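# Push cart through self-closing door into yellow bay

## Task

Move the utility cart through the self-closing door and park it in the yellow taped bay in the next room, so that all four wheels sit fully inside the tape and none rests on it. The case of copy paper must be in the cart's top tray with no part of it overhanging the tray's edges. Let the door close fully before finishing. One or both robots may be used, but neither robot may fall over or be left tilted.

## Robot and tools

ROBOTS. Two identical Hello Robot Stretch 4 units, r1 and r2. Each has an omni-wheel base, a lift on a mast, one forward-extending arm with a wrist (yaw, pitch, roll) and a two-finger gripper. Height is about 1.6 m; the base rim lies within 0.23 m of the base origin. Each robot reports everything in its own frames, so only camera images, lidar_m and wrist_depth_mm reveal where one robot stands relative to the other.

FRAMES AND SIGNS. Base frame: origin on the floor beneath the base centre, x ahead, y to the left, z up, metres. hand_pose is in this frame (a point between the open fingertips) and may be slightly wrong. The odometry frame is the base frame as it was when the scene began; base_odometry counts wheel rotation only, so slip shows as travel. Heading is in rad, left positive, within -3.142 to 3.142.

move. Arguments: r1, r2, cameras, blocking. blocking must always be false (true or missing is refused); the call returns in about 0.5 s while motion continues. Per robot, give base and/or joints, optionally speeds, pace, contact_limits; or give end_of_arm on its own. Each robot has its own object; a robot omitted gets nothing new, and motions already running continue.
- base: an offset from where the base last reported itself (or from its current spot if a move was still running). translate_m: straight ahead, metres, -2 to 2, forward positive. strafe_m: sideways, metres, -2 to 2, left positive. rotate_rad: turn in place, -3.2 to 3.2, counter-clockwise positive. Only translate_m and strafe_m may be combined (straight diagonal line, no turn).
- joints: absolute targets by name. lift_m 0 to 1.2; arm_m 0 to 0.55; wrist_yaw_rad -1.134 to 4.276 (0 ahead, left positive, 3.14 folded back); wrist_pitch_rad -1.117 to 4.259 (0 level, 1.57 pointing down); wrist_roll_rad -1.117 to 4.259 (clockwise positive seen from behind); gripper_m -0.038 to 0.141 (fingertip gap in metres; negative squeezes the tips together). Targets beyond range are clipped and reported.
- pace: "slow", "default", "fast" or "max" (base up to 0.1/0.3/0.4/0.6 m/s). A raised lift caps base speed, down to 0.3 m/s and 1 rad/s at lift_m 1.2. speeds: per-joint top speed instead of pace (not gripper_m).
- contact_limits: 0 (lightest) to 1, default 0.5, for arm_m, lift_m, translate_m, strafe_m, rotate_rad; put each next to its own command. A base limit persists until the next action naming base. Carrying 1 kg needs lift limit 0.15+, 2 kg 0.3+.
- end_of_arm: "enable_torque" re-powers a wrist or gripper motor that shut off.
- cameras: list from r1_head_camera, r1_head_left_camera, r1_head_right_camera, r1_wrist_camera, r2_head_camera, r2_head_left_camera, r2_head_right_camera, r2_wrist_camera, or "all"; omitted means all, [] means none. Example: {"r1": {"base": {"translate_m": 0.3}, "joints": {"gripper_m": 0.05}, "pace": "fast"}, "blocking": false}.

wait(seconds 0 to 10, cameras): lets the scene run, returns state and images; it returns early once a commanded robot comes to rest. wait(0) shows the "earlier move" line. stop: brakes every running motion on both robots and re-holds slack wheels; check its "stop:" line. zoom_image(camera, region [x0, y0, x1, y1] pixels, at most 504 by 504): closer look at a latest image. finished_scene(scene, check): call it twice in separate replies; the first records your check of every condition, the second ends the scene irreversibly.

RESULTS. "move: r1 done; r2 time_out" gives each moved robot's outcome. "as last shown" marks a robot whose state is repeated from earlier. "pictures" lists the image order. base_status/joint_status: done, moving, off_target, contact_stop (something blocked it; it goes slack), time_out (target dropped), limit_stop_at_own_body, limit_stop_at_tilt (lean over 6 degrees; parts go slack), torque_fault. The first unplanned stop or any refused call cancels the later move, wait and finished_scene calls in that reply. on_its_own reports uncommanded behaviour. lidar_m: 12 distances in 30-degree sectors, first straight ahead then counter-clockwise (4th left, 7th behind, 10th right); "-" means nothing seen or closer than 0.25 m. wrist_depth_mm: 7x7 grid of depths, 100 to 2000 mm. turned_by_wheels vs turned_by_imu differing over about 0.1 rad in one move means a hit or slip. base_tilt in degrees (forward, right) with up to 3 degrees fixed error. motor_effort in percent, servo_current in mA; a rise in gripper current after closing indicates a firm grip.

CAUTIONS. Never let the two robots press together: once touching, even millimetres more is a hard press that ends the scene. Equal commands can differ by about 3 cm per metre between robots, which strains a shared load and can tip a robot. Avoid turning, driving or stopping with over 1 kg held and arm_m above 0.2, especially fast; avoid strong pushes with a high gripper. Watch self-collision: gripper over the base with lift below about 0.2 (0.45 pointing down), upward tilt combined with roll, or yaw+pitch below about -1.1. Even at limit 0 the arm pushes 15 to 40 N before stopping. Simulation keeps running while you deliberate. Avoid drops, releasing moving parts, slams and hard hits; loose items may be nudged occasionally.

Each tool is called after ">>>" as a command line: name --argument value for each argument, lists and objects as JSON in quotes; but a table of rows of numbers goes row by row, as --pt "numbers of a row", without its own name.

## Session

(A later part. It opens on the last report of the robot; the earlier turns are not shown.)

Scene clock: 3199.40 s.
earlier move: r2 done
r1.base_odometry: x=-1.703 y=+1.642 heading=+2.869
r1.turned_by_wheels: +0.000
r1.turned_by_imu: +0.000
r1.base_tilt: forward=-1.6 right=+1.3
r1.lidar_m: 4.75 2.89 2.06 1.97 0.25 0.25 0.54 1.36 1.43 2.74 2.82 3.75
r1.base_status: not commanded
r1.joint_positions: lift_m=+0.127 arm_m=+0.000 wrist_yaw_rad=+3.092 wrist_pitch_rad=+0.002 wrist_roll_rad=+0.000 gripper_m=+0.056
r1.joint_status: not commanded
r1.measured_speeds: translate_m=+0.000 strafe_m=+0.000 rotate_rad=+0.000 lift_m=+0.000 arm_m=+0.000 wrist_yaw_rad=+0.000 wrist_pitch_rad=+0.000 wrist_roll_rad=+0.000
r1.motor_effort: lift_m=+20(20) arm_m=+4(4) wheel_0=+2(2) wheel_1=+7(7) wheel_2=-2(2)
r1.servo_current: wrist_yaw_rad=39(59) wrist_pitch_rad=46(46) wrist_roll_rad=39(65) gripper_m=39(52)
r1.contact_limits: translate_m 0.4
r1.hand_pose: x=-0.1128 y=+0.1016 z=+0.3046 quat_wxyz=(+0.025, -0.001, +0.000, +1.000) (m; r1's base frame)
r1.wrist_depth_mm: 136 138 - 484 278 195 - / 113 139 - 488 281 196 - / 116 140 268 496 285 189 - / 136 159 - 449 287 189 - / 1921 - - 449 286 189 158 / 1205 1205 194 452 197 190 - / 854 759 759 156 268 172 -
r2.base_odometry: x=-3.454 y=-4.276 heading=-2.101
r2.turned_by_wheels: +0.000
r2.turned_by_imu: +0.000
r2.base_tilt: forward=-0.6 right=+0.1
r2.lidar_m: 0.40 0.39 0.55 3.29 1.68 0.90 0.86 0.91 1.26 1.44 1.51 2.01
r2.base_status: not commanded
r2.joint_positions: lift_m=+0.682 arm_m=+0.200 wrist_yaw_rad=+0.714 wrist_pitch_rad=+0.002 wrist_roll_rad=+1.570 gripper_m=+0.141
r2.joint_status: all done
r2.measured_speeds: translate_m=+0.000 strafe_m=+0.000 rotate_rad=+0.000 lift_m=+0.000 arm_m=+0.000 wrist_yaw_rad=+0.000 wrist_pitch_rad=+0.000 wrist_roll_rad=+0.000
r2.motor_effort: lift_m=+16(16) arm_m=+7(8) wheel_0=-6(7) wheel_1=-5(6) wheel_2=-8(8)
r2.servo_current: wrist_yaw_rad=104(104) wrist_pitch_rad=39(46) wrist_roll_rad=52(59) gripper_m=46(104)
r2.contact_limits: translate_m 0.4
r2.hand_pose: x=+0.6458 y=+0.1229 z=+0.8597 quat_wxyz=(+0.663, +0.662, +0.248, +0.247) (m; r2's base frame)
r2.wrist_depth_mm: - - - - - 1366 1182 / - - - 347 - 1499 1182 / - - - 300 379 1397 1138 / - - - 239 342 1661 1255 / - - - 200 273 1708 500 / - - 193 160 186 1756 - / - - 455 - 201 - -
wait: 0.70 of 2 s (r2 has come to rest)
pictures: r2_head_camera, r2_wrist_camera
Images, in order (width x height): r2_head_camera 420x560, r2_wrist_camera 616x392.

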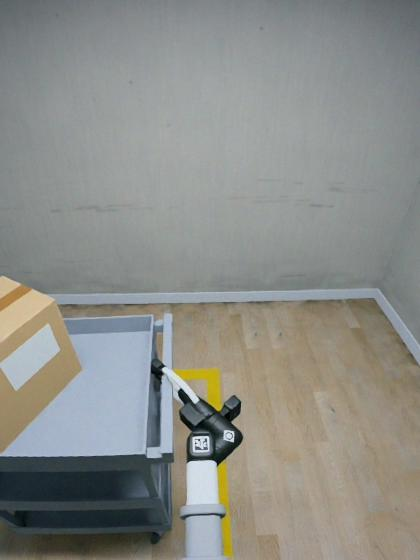

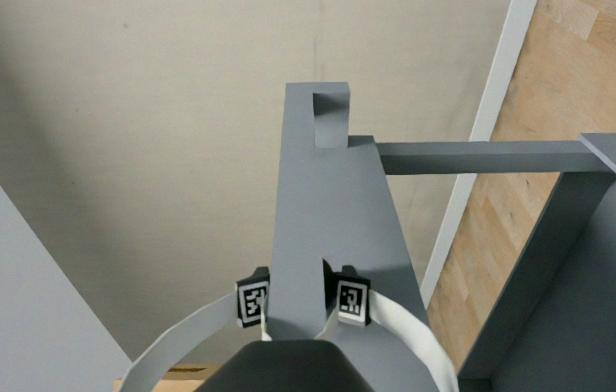

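>>> move --blocking false --cameras '[]' --r2 '{"joints": {"wrist_yaw_rad": 0.66}, "speeds": {"wrist_yaw_rad": 0.2}}'

>>> wait --seconds 2 --cameras '["r2_wrist_camera", "r2_head_camera"]'

>>> zoom_image --camera "r2_head_camera" --region '[110, 320, 260, 470]'

Scene clock: 3217.37 s.
move: r2 moving
r1.base_odometry: x=-1.703 y=+1.642 heading=+2.869
r1.turned_by_wheels: +0.000
r1.turned_by_imu: +0.000
r1.base_tilt: forward=-1.6 right=+1.3
r1.lidar_m: 4.77 2.91 2.09 1.97 0.25 0.25 0.51 1.36 1.44 2.76 2.82 3.75
r1.base_status: not commanded
r1.joint_positions: lift_m=+0.127 arm_m=+0.000 wrist_yaw_rad=+3.092 wrist_pitch_rad=+0.002 wrist_roll_rad=+0.000 gripper_m=+0.056
r1.joint_status: not commanded
r1.measured_speeds: translate_m=+0.000 strafe_m=+0.000 rotate_rad=+0.000 lift_m=+0.000 arm_m=+0.000 wrist_yaw_rad=+0.000 wrist_pitch_rad=+0.000 wrist_roll_rad=+0.000
r1.motor_effort: lift_m=+20(20) arm_m=+4(4) wheel_0=+2(2) wheel_1=+7(7) wheel_2=-2(2)
r1.servo_current: wrist_yaw_rad=59(65) wrist_pitch_rad=46(46) wrist_roll_rad=52(65) gripper_m=39(46)
r1.contact_limits: translate_m 0.4
r1.hand_pose: x=-0.1128 y=+0.1016 z=+0.3046 quat_wxyz=(+0.025, -0.001, +0.000, +1.000) (m; r1's base frame)
r1.wrist_depth_mm: 136 138 - 484 278 195 - / 113 139 - 488 282 196 - / 117 140 266 496 285 188 - / 137 160 - 449 286 190 - / - - - 452 286 190 158 / 1182 1205 195 452 196 190 - / 842 750 759 155 268 172 -
r2.base_odometry: x=-3.454 y=-4.276 heading=-2.101
r2.turned_by_wheels: +0.001
r2.turned_by_imu: +0.001
r2.base_tilt: forward=-0.6 right=+0.1
r2.lidar_m: 0.40 0.40 0.54 3.26 1.69 0.91 0.87 0.93 1.26 1.43 1.54 2.01
r2.base_status: not commanded
r2.joint_positions: lift_m=+0.682 arm_m=+0.200 wrist_yaw_rad=+0.662 wrist_pitch_rad=+0.002 wrist_roll_rad=+1.570 gripper_m=+0.141
r2.joint_status: wrist_yaw_rad moving
r2.measured_speeds: translate_m=+0.000 strafe_m=+0.001 rotate_rad=-0.001 lift_m=+0.000 arm_m=+0.000 wrist_yaw_rad=-0.005 wrist_pitch_rad=+0.000 wrist_roll_rad=+0.000
r2.motor_effort: lift_m=+16(16) arm_m=+7(8) wheel_0=-4(6) wheel_1=-2(6) wheel_2=-5(8)
r2.servo_current: wrist_yaw_rad=59(85) wrist_pitch_rad=39(46) wrist_roll_rad=52(72) gripper_m=52(59)
r2.contact_limits: translate_m 0.4
r2.hand_pose: x=+0.6519 y=+0.1084 z=+0.8596 quat_wxyz=(+0.669, +0.668, +0.231, +0.229) (m; r2's base frame)
r2.wrist_depth_mm: - - - - - 1336 1182 / - - - - - 1464 1182 / - - - 353 - 1499 1118 / - - - 259 368 1499 399 / - - - 262 289 1618 492 / - 215 - 168 225 201 564 / - - - - 212 691 -
pictures: none
No camera images: "cameras" was empty.

Scene clock: 3217.67 s.
earlier move: r2 done
r1.base_odometry: x=-1.703 y=+1.642 heading=+2.869
r1.turned_by_wheels: +0.000
r1.turned_by_imu: +0.000
r1.base_tilt: forward=-1.6 right=+1.3
r1.lidar_m: 4.77 2.90 2.07 1.97 0.25 0.25 0.56 1.34 1.44 2.75 2.82 3.72
r1.base_status: not commanded
r1.joint_positions: lift_m=+0.127 arm_m=+0.000 wrist_yaw_rad=+3.092 wrist_pitch_rad=+0.002 wrist_roll_rad=+0.000 gripper_m=+0.056
r1.joint_status: not commanded
r1.measured_speeds: translate_m=+0.000 strafe_m=+0.000 rotate_rad=+0.000 lift_m=+0.000 arm_m=+0.000 wrist_yaw_rad=+0.000 wrist_pitch_rad=+0.000 wrist_roll_rad=+0.000
r1.motor_effort: lift_m=+20(20) arm_m=+4(4) wheel_0=+2(3) wheel_1=+7(7) wheel_2=-2(2)
r1.servo_current: wrist_yaw_rad=33(65) wrist_pitch_rad=46(46) wrist_roll_rad=52(65) gripper_m=39(46)
r1.contact_limits: translate_m 0.4
r1.hand_pose: x=-0.1128 y=+0.1016 z=+0.3046 quat_wxyz=(+0.025, -0.001, +0.000, +1.000) (m; r1's base frame)
r1.wrist_depth_mm: 136 138 - 480 279 195 - / 113 139 - 488 282 196 - / 117 140 266 492 285 188 - / 137 160 - 445 287 189 - / 1983 - - 449 286 189 158 / 1205 1205 193 452 196 190 - / 854 750 750 156 268 172 -
r2.base_odometry: x=-3.454 y=-4.276 heading=-2.101
r2.turned_by_wheels: +0.000
r2.turned_by_imu: +0.000
r2.base_tilt: forward=-0.7 right=+0.0
r2.lidar_m: 0.40 0.39 0.54 3.27 1.68 0.88 0.87 0.91 1.26 1.45 1.55 2.01
r2.base_status: not commanded
r2.joint_positions: lift_m=+0.682 arm_m=+0.200 wrist_yaw_rad=+0.662 wrist_pitch_rad=+0.002 wrist_roll_rad=+1.570 gripper_m=+0.141
r2.joint_status: all done
r2.measured_speeds: translate_m=+0.000 strafe_m=+0.000 rotate_rad=+0.000 lift_m=+0.000 arm_m=+0.000 wrist_yaw_rad=+0.000 wrist_pitch_rad=+0.000 wrist_roll_rad=+0.000
r2.motor_effort: lift_m=+16(17) arm_m=+7(8) wheel_0=-4(6) wheel_1=-1(6) wheel_2=-4(8)
r2.servo_current: wrist_yaw_rad=33(85) wrist_pitch_rad=39(46) wrist_roll_rad=52(72) gripper_m=59(59)
r2.contact_limits: translate_m 0.4
r2.hand_pose: x=+0.6519 y=+0.1083 z=+0.8596 quat_wxyz=(+0.669, +0.668, +0.230, +0.229) (m; r2's base frame)
r2.wrist_depth_mm: - - - - - 1336 1160 / - - - - - 1430 1205 / - - - 355 - 1499 1118 / - - - 262 370 1537 397 / - - - 213 293 1618 492 / - - - 168 226 535 559 / - - - - 213 676 -
wait: 0.30 of 2 s (r2 has come to rest)
pictures: r2_head_camera, r2_wrist_camera
Images, in order (width x height): r2_head_camera 420x560, r2_wrist_camera 616x392.

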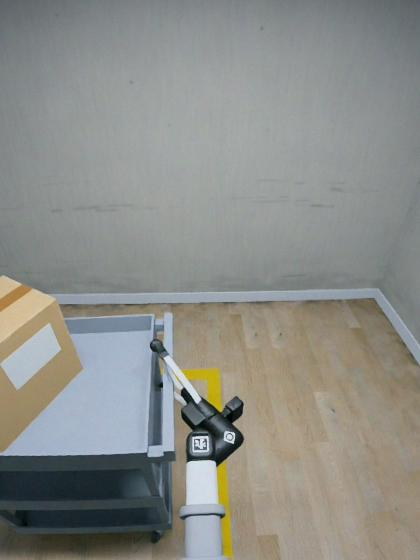

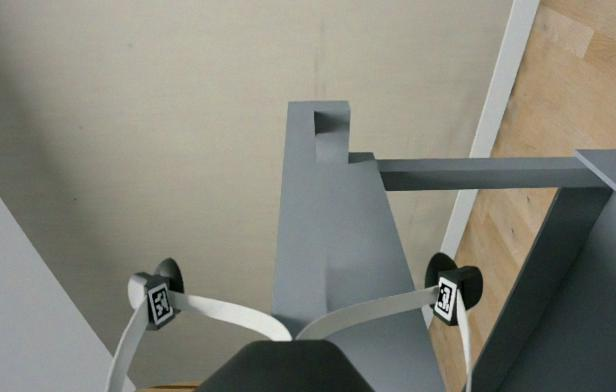

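Scaled by 3.360 from the camera's 420x560 image, which has a finer 1200x1600 frame.

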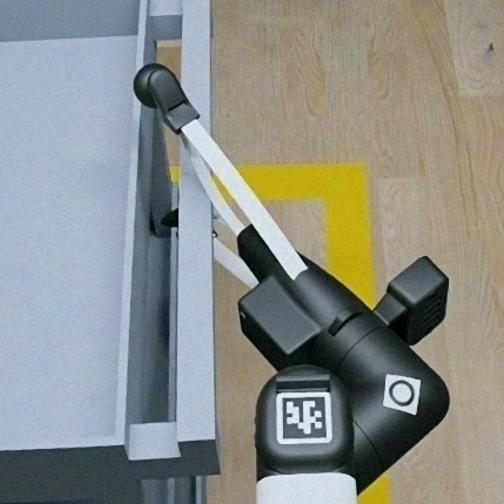

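>>> move --blocking false --cameras '[]' --r2 '{"base": {"translate_m": -0.19, "strafe_m": -0.17}, "contact_limits": {"translate_m": 0.2}}'

>>> wait --seconds 3 --cameras '["r2_wrist_camera", "r2_head_camera", "r1_wrist_camera"]'

Scene clock: 3225.37 s.
move: r2 moving
r1.base_odometry: x=-1.703 y=+1.642 heading=+2.869
r1.turned_by_wheels: +0.000
r1.turned_by_imu: +0.000
r1.base_tilt: forward=-1.6 right=+1.2
r1.lidar_m: 4.77 2.91 2.07 1.98 0.25 0.25 0.52 1.34 1.44 2.76 2.85 3.75
r1.base_status: not commanded
r1.joint_positions: lift_m=+0.127 arm_m=+0.000 wrist_yaw_rad=+3.092 wrist_pitch_rad=+0.002 wrist_roll_rad=+0.000 gripper_m=+0.056
r1.joint_status: not commanded
r1.measured_speeds: translate_m=+0.000 strafe_m=+0.000 rotate_rad=+0.000 lift_m=+0.000 arm_m=+0.000 wrist_yaw_rad=+0.000 wrist_pitch_rad=+0.000 wrist_roll_rad=+0.000
r1.motor_effort: lift_m=+20(20) arm_m=+4(4) wheel_0=+2(2) wheel_1=+7(7) wheel_2=-2(2)
r1.servo_current: wrist_yaw_rad=46(65) wrist_pitch_rad=33(46) wrist_roll_rad=46(52) gripper_m=46(46)
r1.contact_limits: translate_m 0.4
r1.hand_pose: x=-0.1128 y=+0.1016 z=+0.3046 quat_wxyz=(+0.025, -0.001, +0.000, +1.000) (m; r1's base frame)
r1.wrist_depth_mm: 136 138 - 484 279 195 - / 113 139 - 488 282 197 - / 117 140 268 496 286 188 - / 137 159 - 449 285 190 - / 1983 - - 449 286 190 158 / 1182 1205 195 452 196 190 - / 854 750 750 155 268 173 -
r2.base_odometry: x=-3.460 y=-4.244 heading=-2.100
r2.turned_by_wheels: +0.001
r2.turned_by_imu: +0.001
r2.base_tilt: forward=-0.6 right=+0.1
r2.lidar_m: 0.42 0.42 0.56 3.23 1.71 0.89 0.84 0.88 1.26 1.44 1.50 2.04
r2.base_status: translate_m moving; strafe_m moving
r2.joint_positions: lift_m=+0.682 arm_m=+0.200 wrist_yaw_rad=+0.662 wrist_pitch_rad=+0.002 wrist_roll_rad=+1.570 gripper_m=+0.141
r2.joint_status: not commanded
r2.measured_speeds: translate_m=-0.096 strafe_m=-0.085 rotate_rad=+0.004 lift_m=+0.000 arm_m=+0.000 wrist_yaw_rad=+0.000 wrist_pitch_rad=+0.000 wrist_roll_rad=+0.000
r2.motor_effort: lift_m=+17(17) arm_m=+6(7) wheel_0=+6(9) wheel_1=-10(12) wheel_2=+11(11)
r2.servo_current: wrist_yaw_rad=52(59) wrist_pitch_rad=39(46) wrist_roll_rad=59(59) gripper_m=52(59)
r2.contact_limits: translate_m 0.2
r2.hand_pose: x=+0.6520 y=+0.1083 z=+0.8596 quat_wxyz=(+0.669, +0.668, +0.230, +0.229) (m; r2's base frame)
r2.wrist_depth_mm: - - - - - 1366 1160 / - - - - - 1464 1160 / - - - 377 - 1499 1138 / - - - 294 402 1537 427 / - - - 239 319 1618 517 / - - - 190 245 212 - / - - - - 232 723 -
pictures: none
No camera images: "cameras" was empty.

Scene clock: 3227.13 s.
earlier move: r2 done
r1.base_odometry: x=-1.703 y=+1.642 heading=+2.869
r1.turned_by_wheels: +0.000
r1.turned_by_imu: +0.000
r1.base_tilt: forward=-1.6 right=+1.3
r1.lidar_m: 4.75 2.90 2.08 1.97 0.25 0.25 0.53 1.36 1.44 2.75 2.83 3.79
r1.base_status: not commanded
r1.joint_positions: lift_m=+0.127 arm_m=+0.000 wrist_yaw_rad=+3.092 wrist_pitch_rad=+0.002 wrist_roll_rad=+0.000 gripper_m=+0.056
r1.joint_status: not commanded
r1.measured_speeds: translate_m=+0.000 strafe_m=+0.000 rotate_rad=+0.000 lift_m=+0.000 arm_m=+0.000 wrist_yaw_rad=+0.000 wrist_pitch_rad=+0.000 wrist_roll_rad=+0.000
r1.motor_effort: lift_m=+20(20) arm_m=+4(4) wheel_0=+2(3) wheel_1=+7(7) wheel_2=-2(2)
r1.servo_current: wrist_yaw_rad=26(72) wrist_pitch_rad=39(46) wrist_roll_rad=52(65) gripper_m=39(46)
r1.contact_limits: translate_m 0.4
r1.hand_pose: x=-0.1128 y=+0.1016 z=+0.3046 quat_wxyz=(+0.025, -0.001, +0.000, +1.000) (m; r1's base frame)
r1.wrist_depth_mm: 136 138 - 480 281 195 - / 113 139 - 488 281 196 - / 116 140 268 492 285 188 - / 137 159 - 445 286 189 - / 1983 - - 449 287 190 158 / 1229 1205 195 452 197 190 - / 854 750 759 155 268 173 -
r2.base_odometry: x=-3.504 y=-4.026 heading=-2.100
r2.turned_by_wheels: +0.000
r2.turned_by_imu: +0.000
r2.base_tilt: forward=-0.7 right=+0.1
r2.lidar_m: 0.96 0.60 0.82 2.67 1.75 0.69 0.68 0.71 0.99 1.29 1.35 1.88
r2.base_status: done
r2.joint_positions: lift_m=+0.682 arm_m=+0.200 wrist_yaw_rad=+0.662 wrist_pitch_rad=+0.002 wrist_roll_rad=+1.570 gripper_m=+0.141
r2.joint_status: not commanded
r2.measured_speeds: translate_m=+0.000 strafe_m=+0.000 rotate_rad=+0.000 lift_m=+0.000 arm_m=+0.000 wrist_yaw_rad=+0.000 wrist_pitch_rad=+0.000 wrist_roll_rad=+0.000
r2.motor_effort: lift_m=+16(17) arm_m=+7(7) wheel_0=+2(9) wheel_1=-2(13) wheel_2=+3(12)
r2.servo_current: wrist_yaw_rad=46(59) wrist_pitch_rad=46(46) wrist_roll_rad=39(59) gripper_m=46(59)
r2.contact_limits: translate_m 0.2
r2.hand_pose: x=+0.6520 y=+0.1083 z=+0.8596 quat_wxyz=(+0.669, +0.668, +0.230, +0.229) (m; r2's base frame)
r2.wrist_depth_mm: - - - - - 1464 1160 / - - - - - 1618 1182 / - - - - - 1708 1255 / - - - 609 - 634 1078 / - - - 504 - 732 492 / - - 654 368 218 191 - / - - 640 - - - -
wait: 1.77 of 3 s (r2 has come to rest)
pictures: r1_wrist_camera, r2_head_camera, r2_wrist_camera
Images, in order (width x height): r1_wrist_camera 616x392, r2_head_camera 420x560, r2_wrist_camera 616x392.

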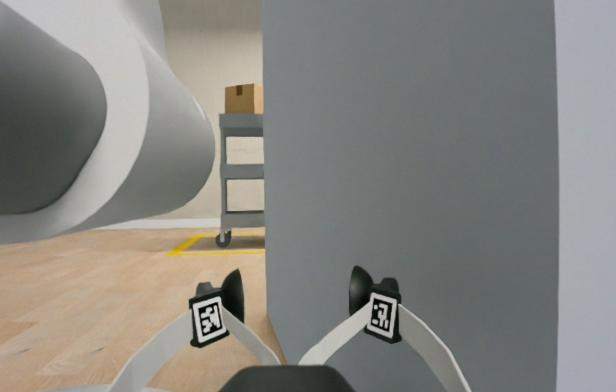

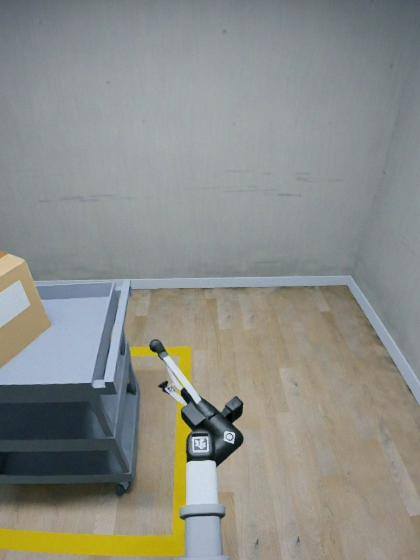

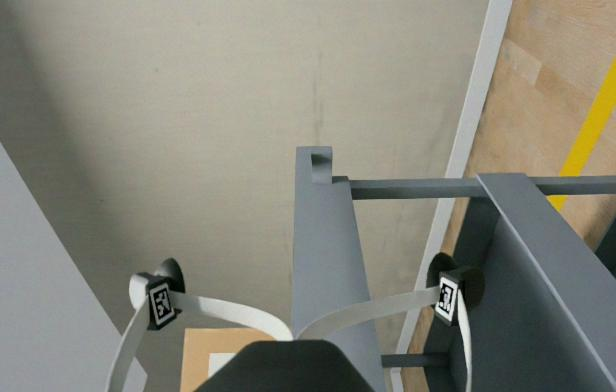

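>>> zoom_image --camera "r1_wrist_camera" --region '[160, 160, 280, 270]'

>>> zoom_image --camera "r2_head_camera" --region '[0, 240, 250, 560]'

Scaled by 4.200.

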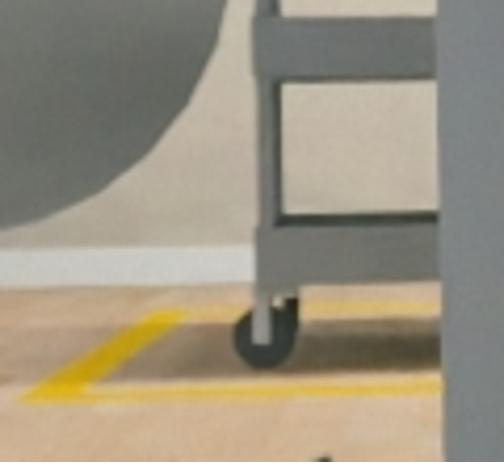

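Scaled by 1.575 from the camera's 420x560 image, which has a finer 1200x1600 frame.

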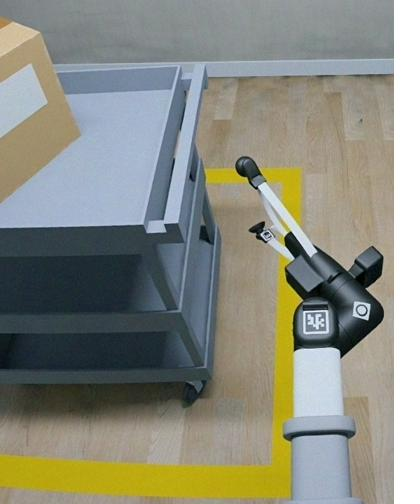

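>>> move --blocking false --cameras '[]' --r1 '{"base": {"translate_m": -0.15, "strafe_m": -0.133}, "pace": "slow", "contact_limits": {"translate_m": 0.4}}'

>>> wait --seconds 4 --cameras '["r1_head_camera", "r1_head_left_camera", "r1_wrist_camera"]'

Scene clock: 3283.60 s.
move: r1 moving
r1.base_odometry: x=-1.692 y=+1.647 heading=+2.869
r1.turned_by_wheels: +0.000
r1.turned_by_imu: +0.000
r1.base_tilt: forward=-1.6 right=+1.2
r1.lidar_m: 4.77 2.90 2.09 1.99 0.25 0.26 0.54 1.34 1.43 2.73 2.82 3.71
r1.base_status: translate_m moving; strafe_m moving
r1.joint_positions: lift_m=+0.127 arm_m=+0.000 wrist_yaw_rad=+3.092 wrist_pitch_rad=+0.002 wrist_roll_rad=+0.000 gripper_m=+0.056
r1.joint_status: not commanded
r1.measured_speeds: translate_m=-0.038 strafe_m=-0.034 rotate_rad=+0.000 lift_m=+0.000 arm_m=+0.000 wrist_yaw_rad=+0.000 wrist_pitch_rad=+0.000 wrist_roll_rad=+0.000
r1.motor_effort: lift_m=+20(20) arm_m=+4(4) wheel_0=+1(3) wheel_1=-4(8) wheel_2=+5(6)
r1.servo_current: wrist_yaw_rad=72(72) wrist_pitch_rad=33(46) wrist_roll_rad=52(59) gripper_m=39(46)
r1.contact_limits: translate_m 0.4
r1.hand_pose: x=-0.1128 y=+0.1016 z=+0.3046 quat_wxyz=(+0.025, -0.001, +0.000, +1.000) (m; r1's base frame)
r1.wrist_depth_mm: 136 138 - 488 279 195 - / 113 139 - 496 282 197 - / 117 139 268 445 286 188 - / 137 160 - 452 287 189 - / 1983 - - 459 287 190 158 / 1182 1182 195 455 196 189 - / 854 750 759 156 271 172 -
r2.base_odometry: x=-3.504 y=-4.026 heading=-2.100
r2.turned_by_wheels: +0.000
r2.turned_by_imu: +0.000
r2.base_tilt: forward=-0.7 right=+0.1
r2.lidar_m: 0.98 0.64 0.79 2.65 1.75 0.70 0.68 0.71 1.02 1.27 1.34 1.87
r2.base_status: not commanded
r2.joint_positions: lift_m=+0.682 arm_m=+0.200 wrist_yaw_rad=+0.662 wrist_pitch_rad=+0.002 wrist_roll_rad=+1.570 gripper_m=+0.141
r2.joint_status: not commanded
r2.measured_speeds: translate_m=+0.000 strafe_m=+0.000 rotate_rad=+0.000 lift_m=+0.000 arm_m=+0.000 wrist_yaw_rad=+0.000 wrist_pitch_rad=+0.000 wrist_roll_rad=+0.000
r2.motor_effort: lift_m=+16(16) arm_m=+7(7) wheel_0=+2(3) wheel_1=-3(3) wheel_2=+3(3)
r2.servo_current: wrist_yaw_rad=46(59) wrist_pitch_rad=46(46) wrist_roll_rad=46(65) gripper_m=46(52)
r2.contact_limits: translate_m 0.2
r2.hand_pose: x=+0.6520 y=+0.1083 z=+0.8596 quat_wxyz=(+0.669, +0.668, +0.230, +0.229) (m; r2's base frame)
r2.wrist_depth_mm: - - - - - 1464 1182 / - - - - - 1618 1182 / - - - - - 1708 1281 / - - - 603 - 634 1078 / - - - 500 - 723 488 / - - 654 368 217 191 - / - - 640 - - - -
pictures: none
No camera images: "cameras" was empty.

Scene clock: 3286.33 s.
earlier move: r1 done
r1.base_odometry: x=-1.523 y=+1.729 heading=+2.869
r1.turned_by_wheels: +0.000
r1.turned_by_imu: -0.001
r1.base_tilt: forward=-1.6 right=+1.3
r1.lidar_m: 4.88 3.12 0.26 - 0.25 0.29 0.74 1.15 1.20 2.63 2.70 3.62
r1.base_status: done
r1.joint_positions: lift_m=+0.127 arm_m=+0.000 wrist_yaw_rad=+3.092 wrist_pitch_rad=+0.002 wrist_roll_rad=+0.000 gripper_m=+0.056
r1.joint_status: not commanded
r1.measured_speeds: translate_m=+0.000 strafe_m=+0.000 rotate_rad=+0.000 lift_m=+0.000 arm_m=+0.000 wrist_yaw_rad=+0.000 wrist_pitch_rad=+0.000 wrist_roll_rad=+0.000
r1.motor_effort: lift_m=+20(20) arm_m=+4(4) wheel_0=-2(3) wheel_1=+0(8) wheel_2=+3(7)
r1.servo_current: wrist_yaw_rad=46(72) wrist_pitch_rad=39(52) wrist_roll_rad=33(72) gripper_m=39(46)
r1.contact_limits: translate_m 0.4
r1.hand_pose: x=-0.1128 y=+0.1016 z=+0.3046 quat_wxyz=(+0.025, -0.001, +0.000, +1.000) (m; r1's base frame)
r1.wrist_depth_mm: 136 138 - - 330 206 - / 113 139 - - 334 207 - / 117 140 268 - 340 198 - / 137 160 - - 342 198 - / 1983 - - - 342 198 160 / 1229 1205 195 1078 195 199 - / 842 750 750 155 312 167 -
r2.base_odometry: x=-3.504 y=-4.026 heading=-2.100
r2.turned_by_wheels: +0.000
r2.turned_by_imu: +0.000
r2.base_tilt: forward=-0.7 right=+0.1
r2.lidar_m: 0.96 0.62 0.82 2.65 1.76 0.71 0.69 0.73 1.01 1.28 1.35 1.89
r2.base_status: not commanded
r2.joint_positions: lift_m=+0.682 arm_m=+0.200 wrist_yaw_rad=+0.662 wrist_pitch_rad=+0.002 wrist_roll_rad=+1.570 gripper_m=+0.141
r2.joint_status: not commanded
r2.measured_speeds: translate_m=+0.000 strafe_m=+0.000 rotate_rad=+0.000 lift_m=+0.000 arm_m=+0.000 wrist_yaw_rad=+0.000 wrist_pitch_rad=+0.000 wrist_roll_rad=+0.000
r2.motor_effort: lift_m=+16(17) arm_m=+7(7) wheel_0=+2(3) wheel_1=-2(3) wheel_2=+3(3)
r2.servo_current: wrist_yaw_rad=39(65) wrist_pitch_rad=39(46) wrist_roll_rad=39(65) gripper_m=52(65)
r2.contact_limits: translate_m 0.2
r2.hand_pose: x=+0.6520 y=+0.1083 z=+0.8596 quat_wxyz=(+0.669, +0.668, +0.230, +0.229) (m; r2's base frame)
r2.wrist_depth_mm: - - - - - 1430 1160 / - - - - - 1618 1205 / - - - - - 1708 1229 / - - - 603 - 640 1078 / - - - 504 - 732 492 / - - 661 370 218 191 - / - - 640 - - - -
wait: 2.73 of 4 s (r1 has come to rest)
pictures: r1_head_camera, r1_head_left_camera, r1_wrist_camera
Images, in order (width x height): r1_head_camera 420x560, r1_head_left_camera 420x672, r1_wrist_camera 616x392.

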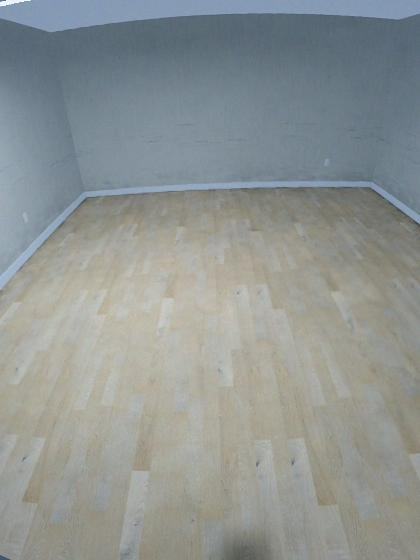

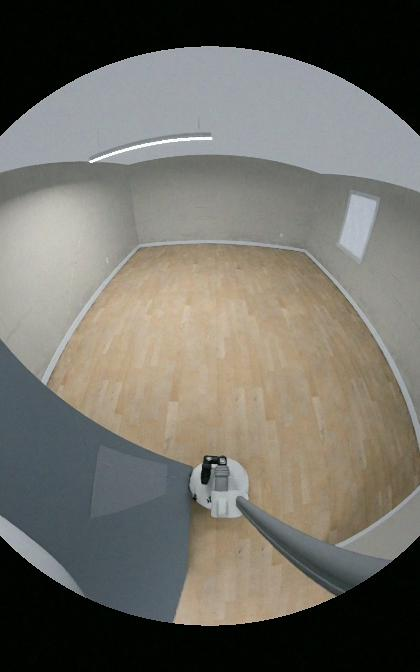

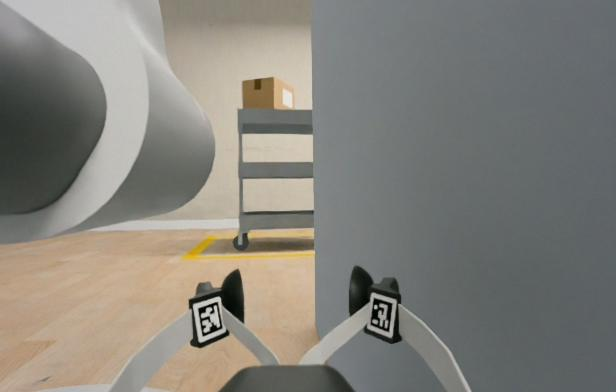

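>>> move --blocking false --cameras '[]' --r1 '{"base": {"translate_m": -0.2, "strafe_m": -0.10}, "pace": "slow", "contact_limits": {"translate_m": 0.4}}'

>>> wait --seconds 4 --cameras '["r1_head_left_camera", "r1_wrist_camera"]'

Scene clock: 3291.43 s.
move: r1 moving
r1.base_odometry: x=-1.509 y=+1.732 heading=+2.868
r1.turned_by_wheels: +0.000
r1.turned_by_imu: -0.001
r1.base_tilt: forward=-1.6 right=+1.2
r1.lidar_m: 4.93 3.11 0.25 - 0.25 0.28 0.78 1.13 1.18 2.60 2.69 3.63
r1.base_status: translate_m moving; strafe_m moving
r1.joint_positions: lift_m=+0.127 arm_m=+0.000 wrist_yaw_rad=+3.092 wrist_pitch_rad=+0.002 wrist_roll_rad=+0.000 gripper_m=+0.056
r1.joint_status: not commanded
r1.measured_speeds: translate_m=-0.049 strafe_m=-0.024 rotate_rad=+0.000 lift_m=+0.000 arm_m=+0.000 wrist_yaw_rad=+0.000 wrist_pitch_rad=+0.000 wrist_roll_rad=+0.000
r1.motor_effort: lift_m=+20(20) arm_m=+4(4) wheel_0=-7(9) wheel_1=-2(6) wheel_2=+4(8)
r1.servo_current: wrist_yaw_rad=52(52) wrist_pitch_rad=39(52) wrist_roll_rad=26(59) gripper_m=39(52)
r1.contact_limits: translate_m 0.4
r1.hand_pose: x=-0.1128 y=+0.1016 z=+0.3046 quat_wxyz=(+0.025, -0.001, +0.000, +1.000) (m; r1's base frame)
r1.wrist_depth_mm: 136 138 - - 336 207 - / 113 139 - - 338 208 - / 117 139 268 - 343 198 - / 137 160 - - 345 199 - / 1983 - - - 345 199 159 / 1182 1205 195 1078 195 200 - / 854 759 768 156 315 168 -
r2.base_odometry: x=-3.504 y=-4.026 heading=-2.100
r2.turned_by_wheels: +0.000
r2.turned_by_imu: +0.000
r2.base_tilt: forward=-0.6 right=+0.0
r2.lidar_m: 0.95 0.63 0.81 2.63 1.75 0.73 0.68 0.73 1.02 1.29 1.33 1.88
r2.base_status: not commanded
r2.joint_positions: lift_m=+0.682 arm_m=+0.200 wrist_yaw_rad=+0.662 wrist_pitch_rad=+0.002 wrist_roll_rad=+1.570 gripper_m=+0.141
r2.joint_status: not commanded
r2.measured_speeds: translate_m=+0.000 strafe_m=+0.000 rotate_rad=+0.000 lift_m=+0.000 arm_m=+0.000 wrist_yaw_rad=+0.000 wrist_pitch_rad=+0.000 wrist_roll_rad=+0.000
r2.motor_effort: lift_m=+16(16) arm_m=+7(7) wheel_0=+2(3) wheel_1=-3(3) wheel_2=+3(3)
r2.servo_current: wrist_yaw_rad=52(59) wrist_pitch_rad=33(46) wrist_roll_rad=46(52) gripper_m=52(59)
r2.contact_limits: translate_m 0.2
r2.hand_pose: x=+0.6520 y=+0.1083 z=+0.8596 quat_wxyz=(+0.669, +0.668, +0.230, +0.229) (m; r2's base frame)
r2.wrist_depth_mm: - - - - - 1464 1160 / - - - - - 1618 1182 / - - - - - 1756 1229 / - - - 609 - 640 1078 / - - - 504 - 723 492 / - - 661 370 218 192 - / - - 647 - - - -
pictures: none
No camera images: "cameras" was empty.

Scene clock: 3294.33 s.
earlier move: r1 done
r1.base_odometry: x=-1.304 y=+1.772 heading=+2.868
r1.turned_by_wheels: +0.000
r1.turned_by_imu: -0.001
r1.base_tilt: forward=-1.6 right=+1.3
r1.lidar_m: 5.11 0.25 0.25 - 0.25 0.34 2.02 0.96 0.94 2.40 2.62 3.50
r1.base_status: done
r1.joint_positions: lift_m=+0.127 arm_m=+0.000 wrist_yaw_rad=+3.092 wrist_pitch_rad=+0.002 wrist_roll_rad=+0.000 gripper_m=+0.056
r1.joint_status: not commanded
r1.measured_speeds: translate_m=+0.000 strafe_m=+0.000 rotate_rad=+0.000 lift_m=+0.000 arm_m=+0.000 wrist_yaw_rad=+0.000 wrist_pitch_rad=+0.000 wrist_roll_rad=+0.000
r1.motor_effort: lift_m=+20(20) arm_m=+4(4) wheel_0=-9(11) wheel_1=-1(6) wheel_2=+2(8)
r1.servo_current: wrist_yaw_rad=59(72) wrist_pitch_rad=39(52) wrist_roll_rad=46(65) gripper_m=33(52)
r1.contact_limits: translate_m 0.4
r1.hand_pose: x=-0.1128 y=+0.1016 z=+0.3046 quat_wxyz=(+0.025, -0.001, +0.000, +1.000) (m; r1's base frame)
r1.wrist_depth_mm: 136 138 - - 418 224 - / 113 139 - - 427 225 - / 117 140 265 - 430 228 162 / 137 160 - - 436 230 163 / 1983 - - - 436 230 163 / 1205 1182 195 1182 194 230 163 / 842 759 759 167 384 197 -
r2.base_odometry: x=-3.504 y=-4.026 heading=-2.100
r2.turned_by_wheels: +0.000
r2.turned_by_imu: +0.000
r2.base_tilt: forward=-0.6 right=+0.0
r2.lidar_m: 0.96 0.63 0.82 2.67 1.74 0.72 0.67 0.72 1.00 1.28 1.36 1.85
r2.base_status: not commanded
r2.joint_positions: lift_m=+0.682 arm_m=+0.200 wrist_yaw_rad=+0.662 wrist_pitch_rad=+0.002 wrist_roll_rad=+1.570 gripper_m=+0.141
r2.joint_status: not commanded
r2.measured_speeds: translate_m=+0.000 strafe_m=+0.000 rotate_rad=+0.000 lift_m=+0.000 arm_m=+0.000 wrist_yaw_rad=+0.000 wrist_pitch_rad=+0.000 wrist_roll_rad=+0.000
r2.motor_effort: lift_m=+16(17) arm_m=+7(7) wheel_0=+2(3) wheel_1=-3(3) wheel_2=+3(3)
r2.servo_current: wrist_yaw_rad=52(59) wrist_pitch_rad=46(52) wrist_roll_rad=46(65) gripper_m=52(59)
r2.contact_limits: translate_m 0.2
r2.hand_pose: x=+0.6520 y=+0.1083 z=+0.8596 quat_wxyz=(+0.669, +0.668, +0.230, +0.229) (m; r2's base frame)
r2.wrist_depth_mm: - - - - - 1499 1160 / - - - - - 1576 1182 / - - - - - 1708 1255 / - - - 609 - 640 1078 / - - - 504 - 723 492 / - - 654 370 217 192 - / - - 640 - - - -
wait: 2.90 of 4 s (r1 has come to rest)
pictures: r1_head_left_camera, r1_wrist_camera
Images, in order (width x height): r1_head_left_camera 420x672, r1_wrist_camera 616x392.

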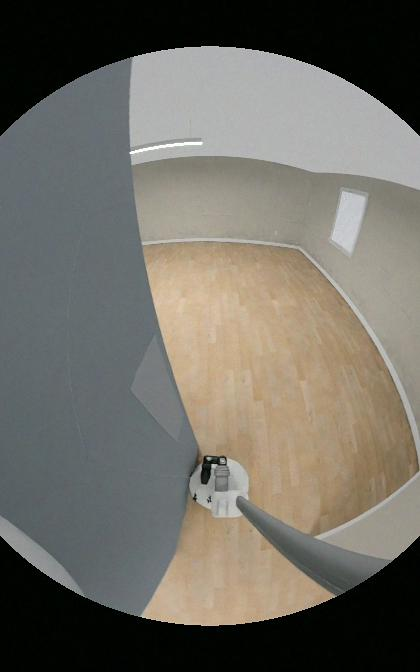

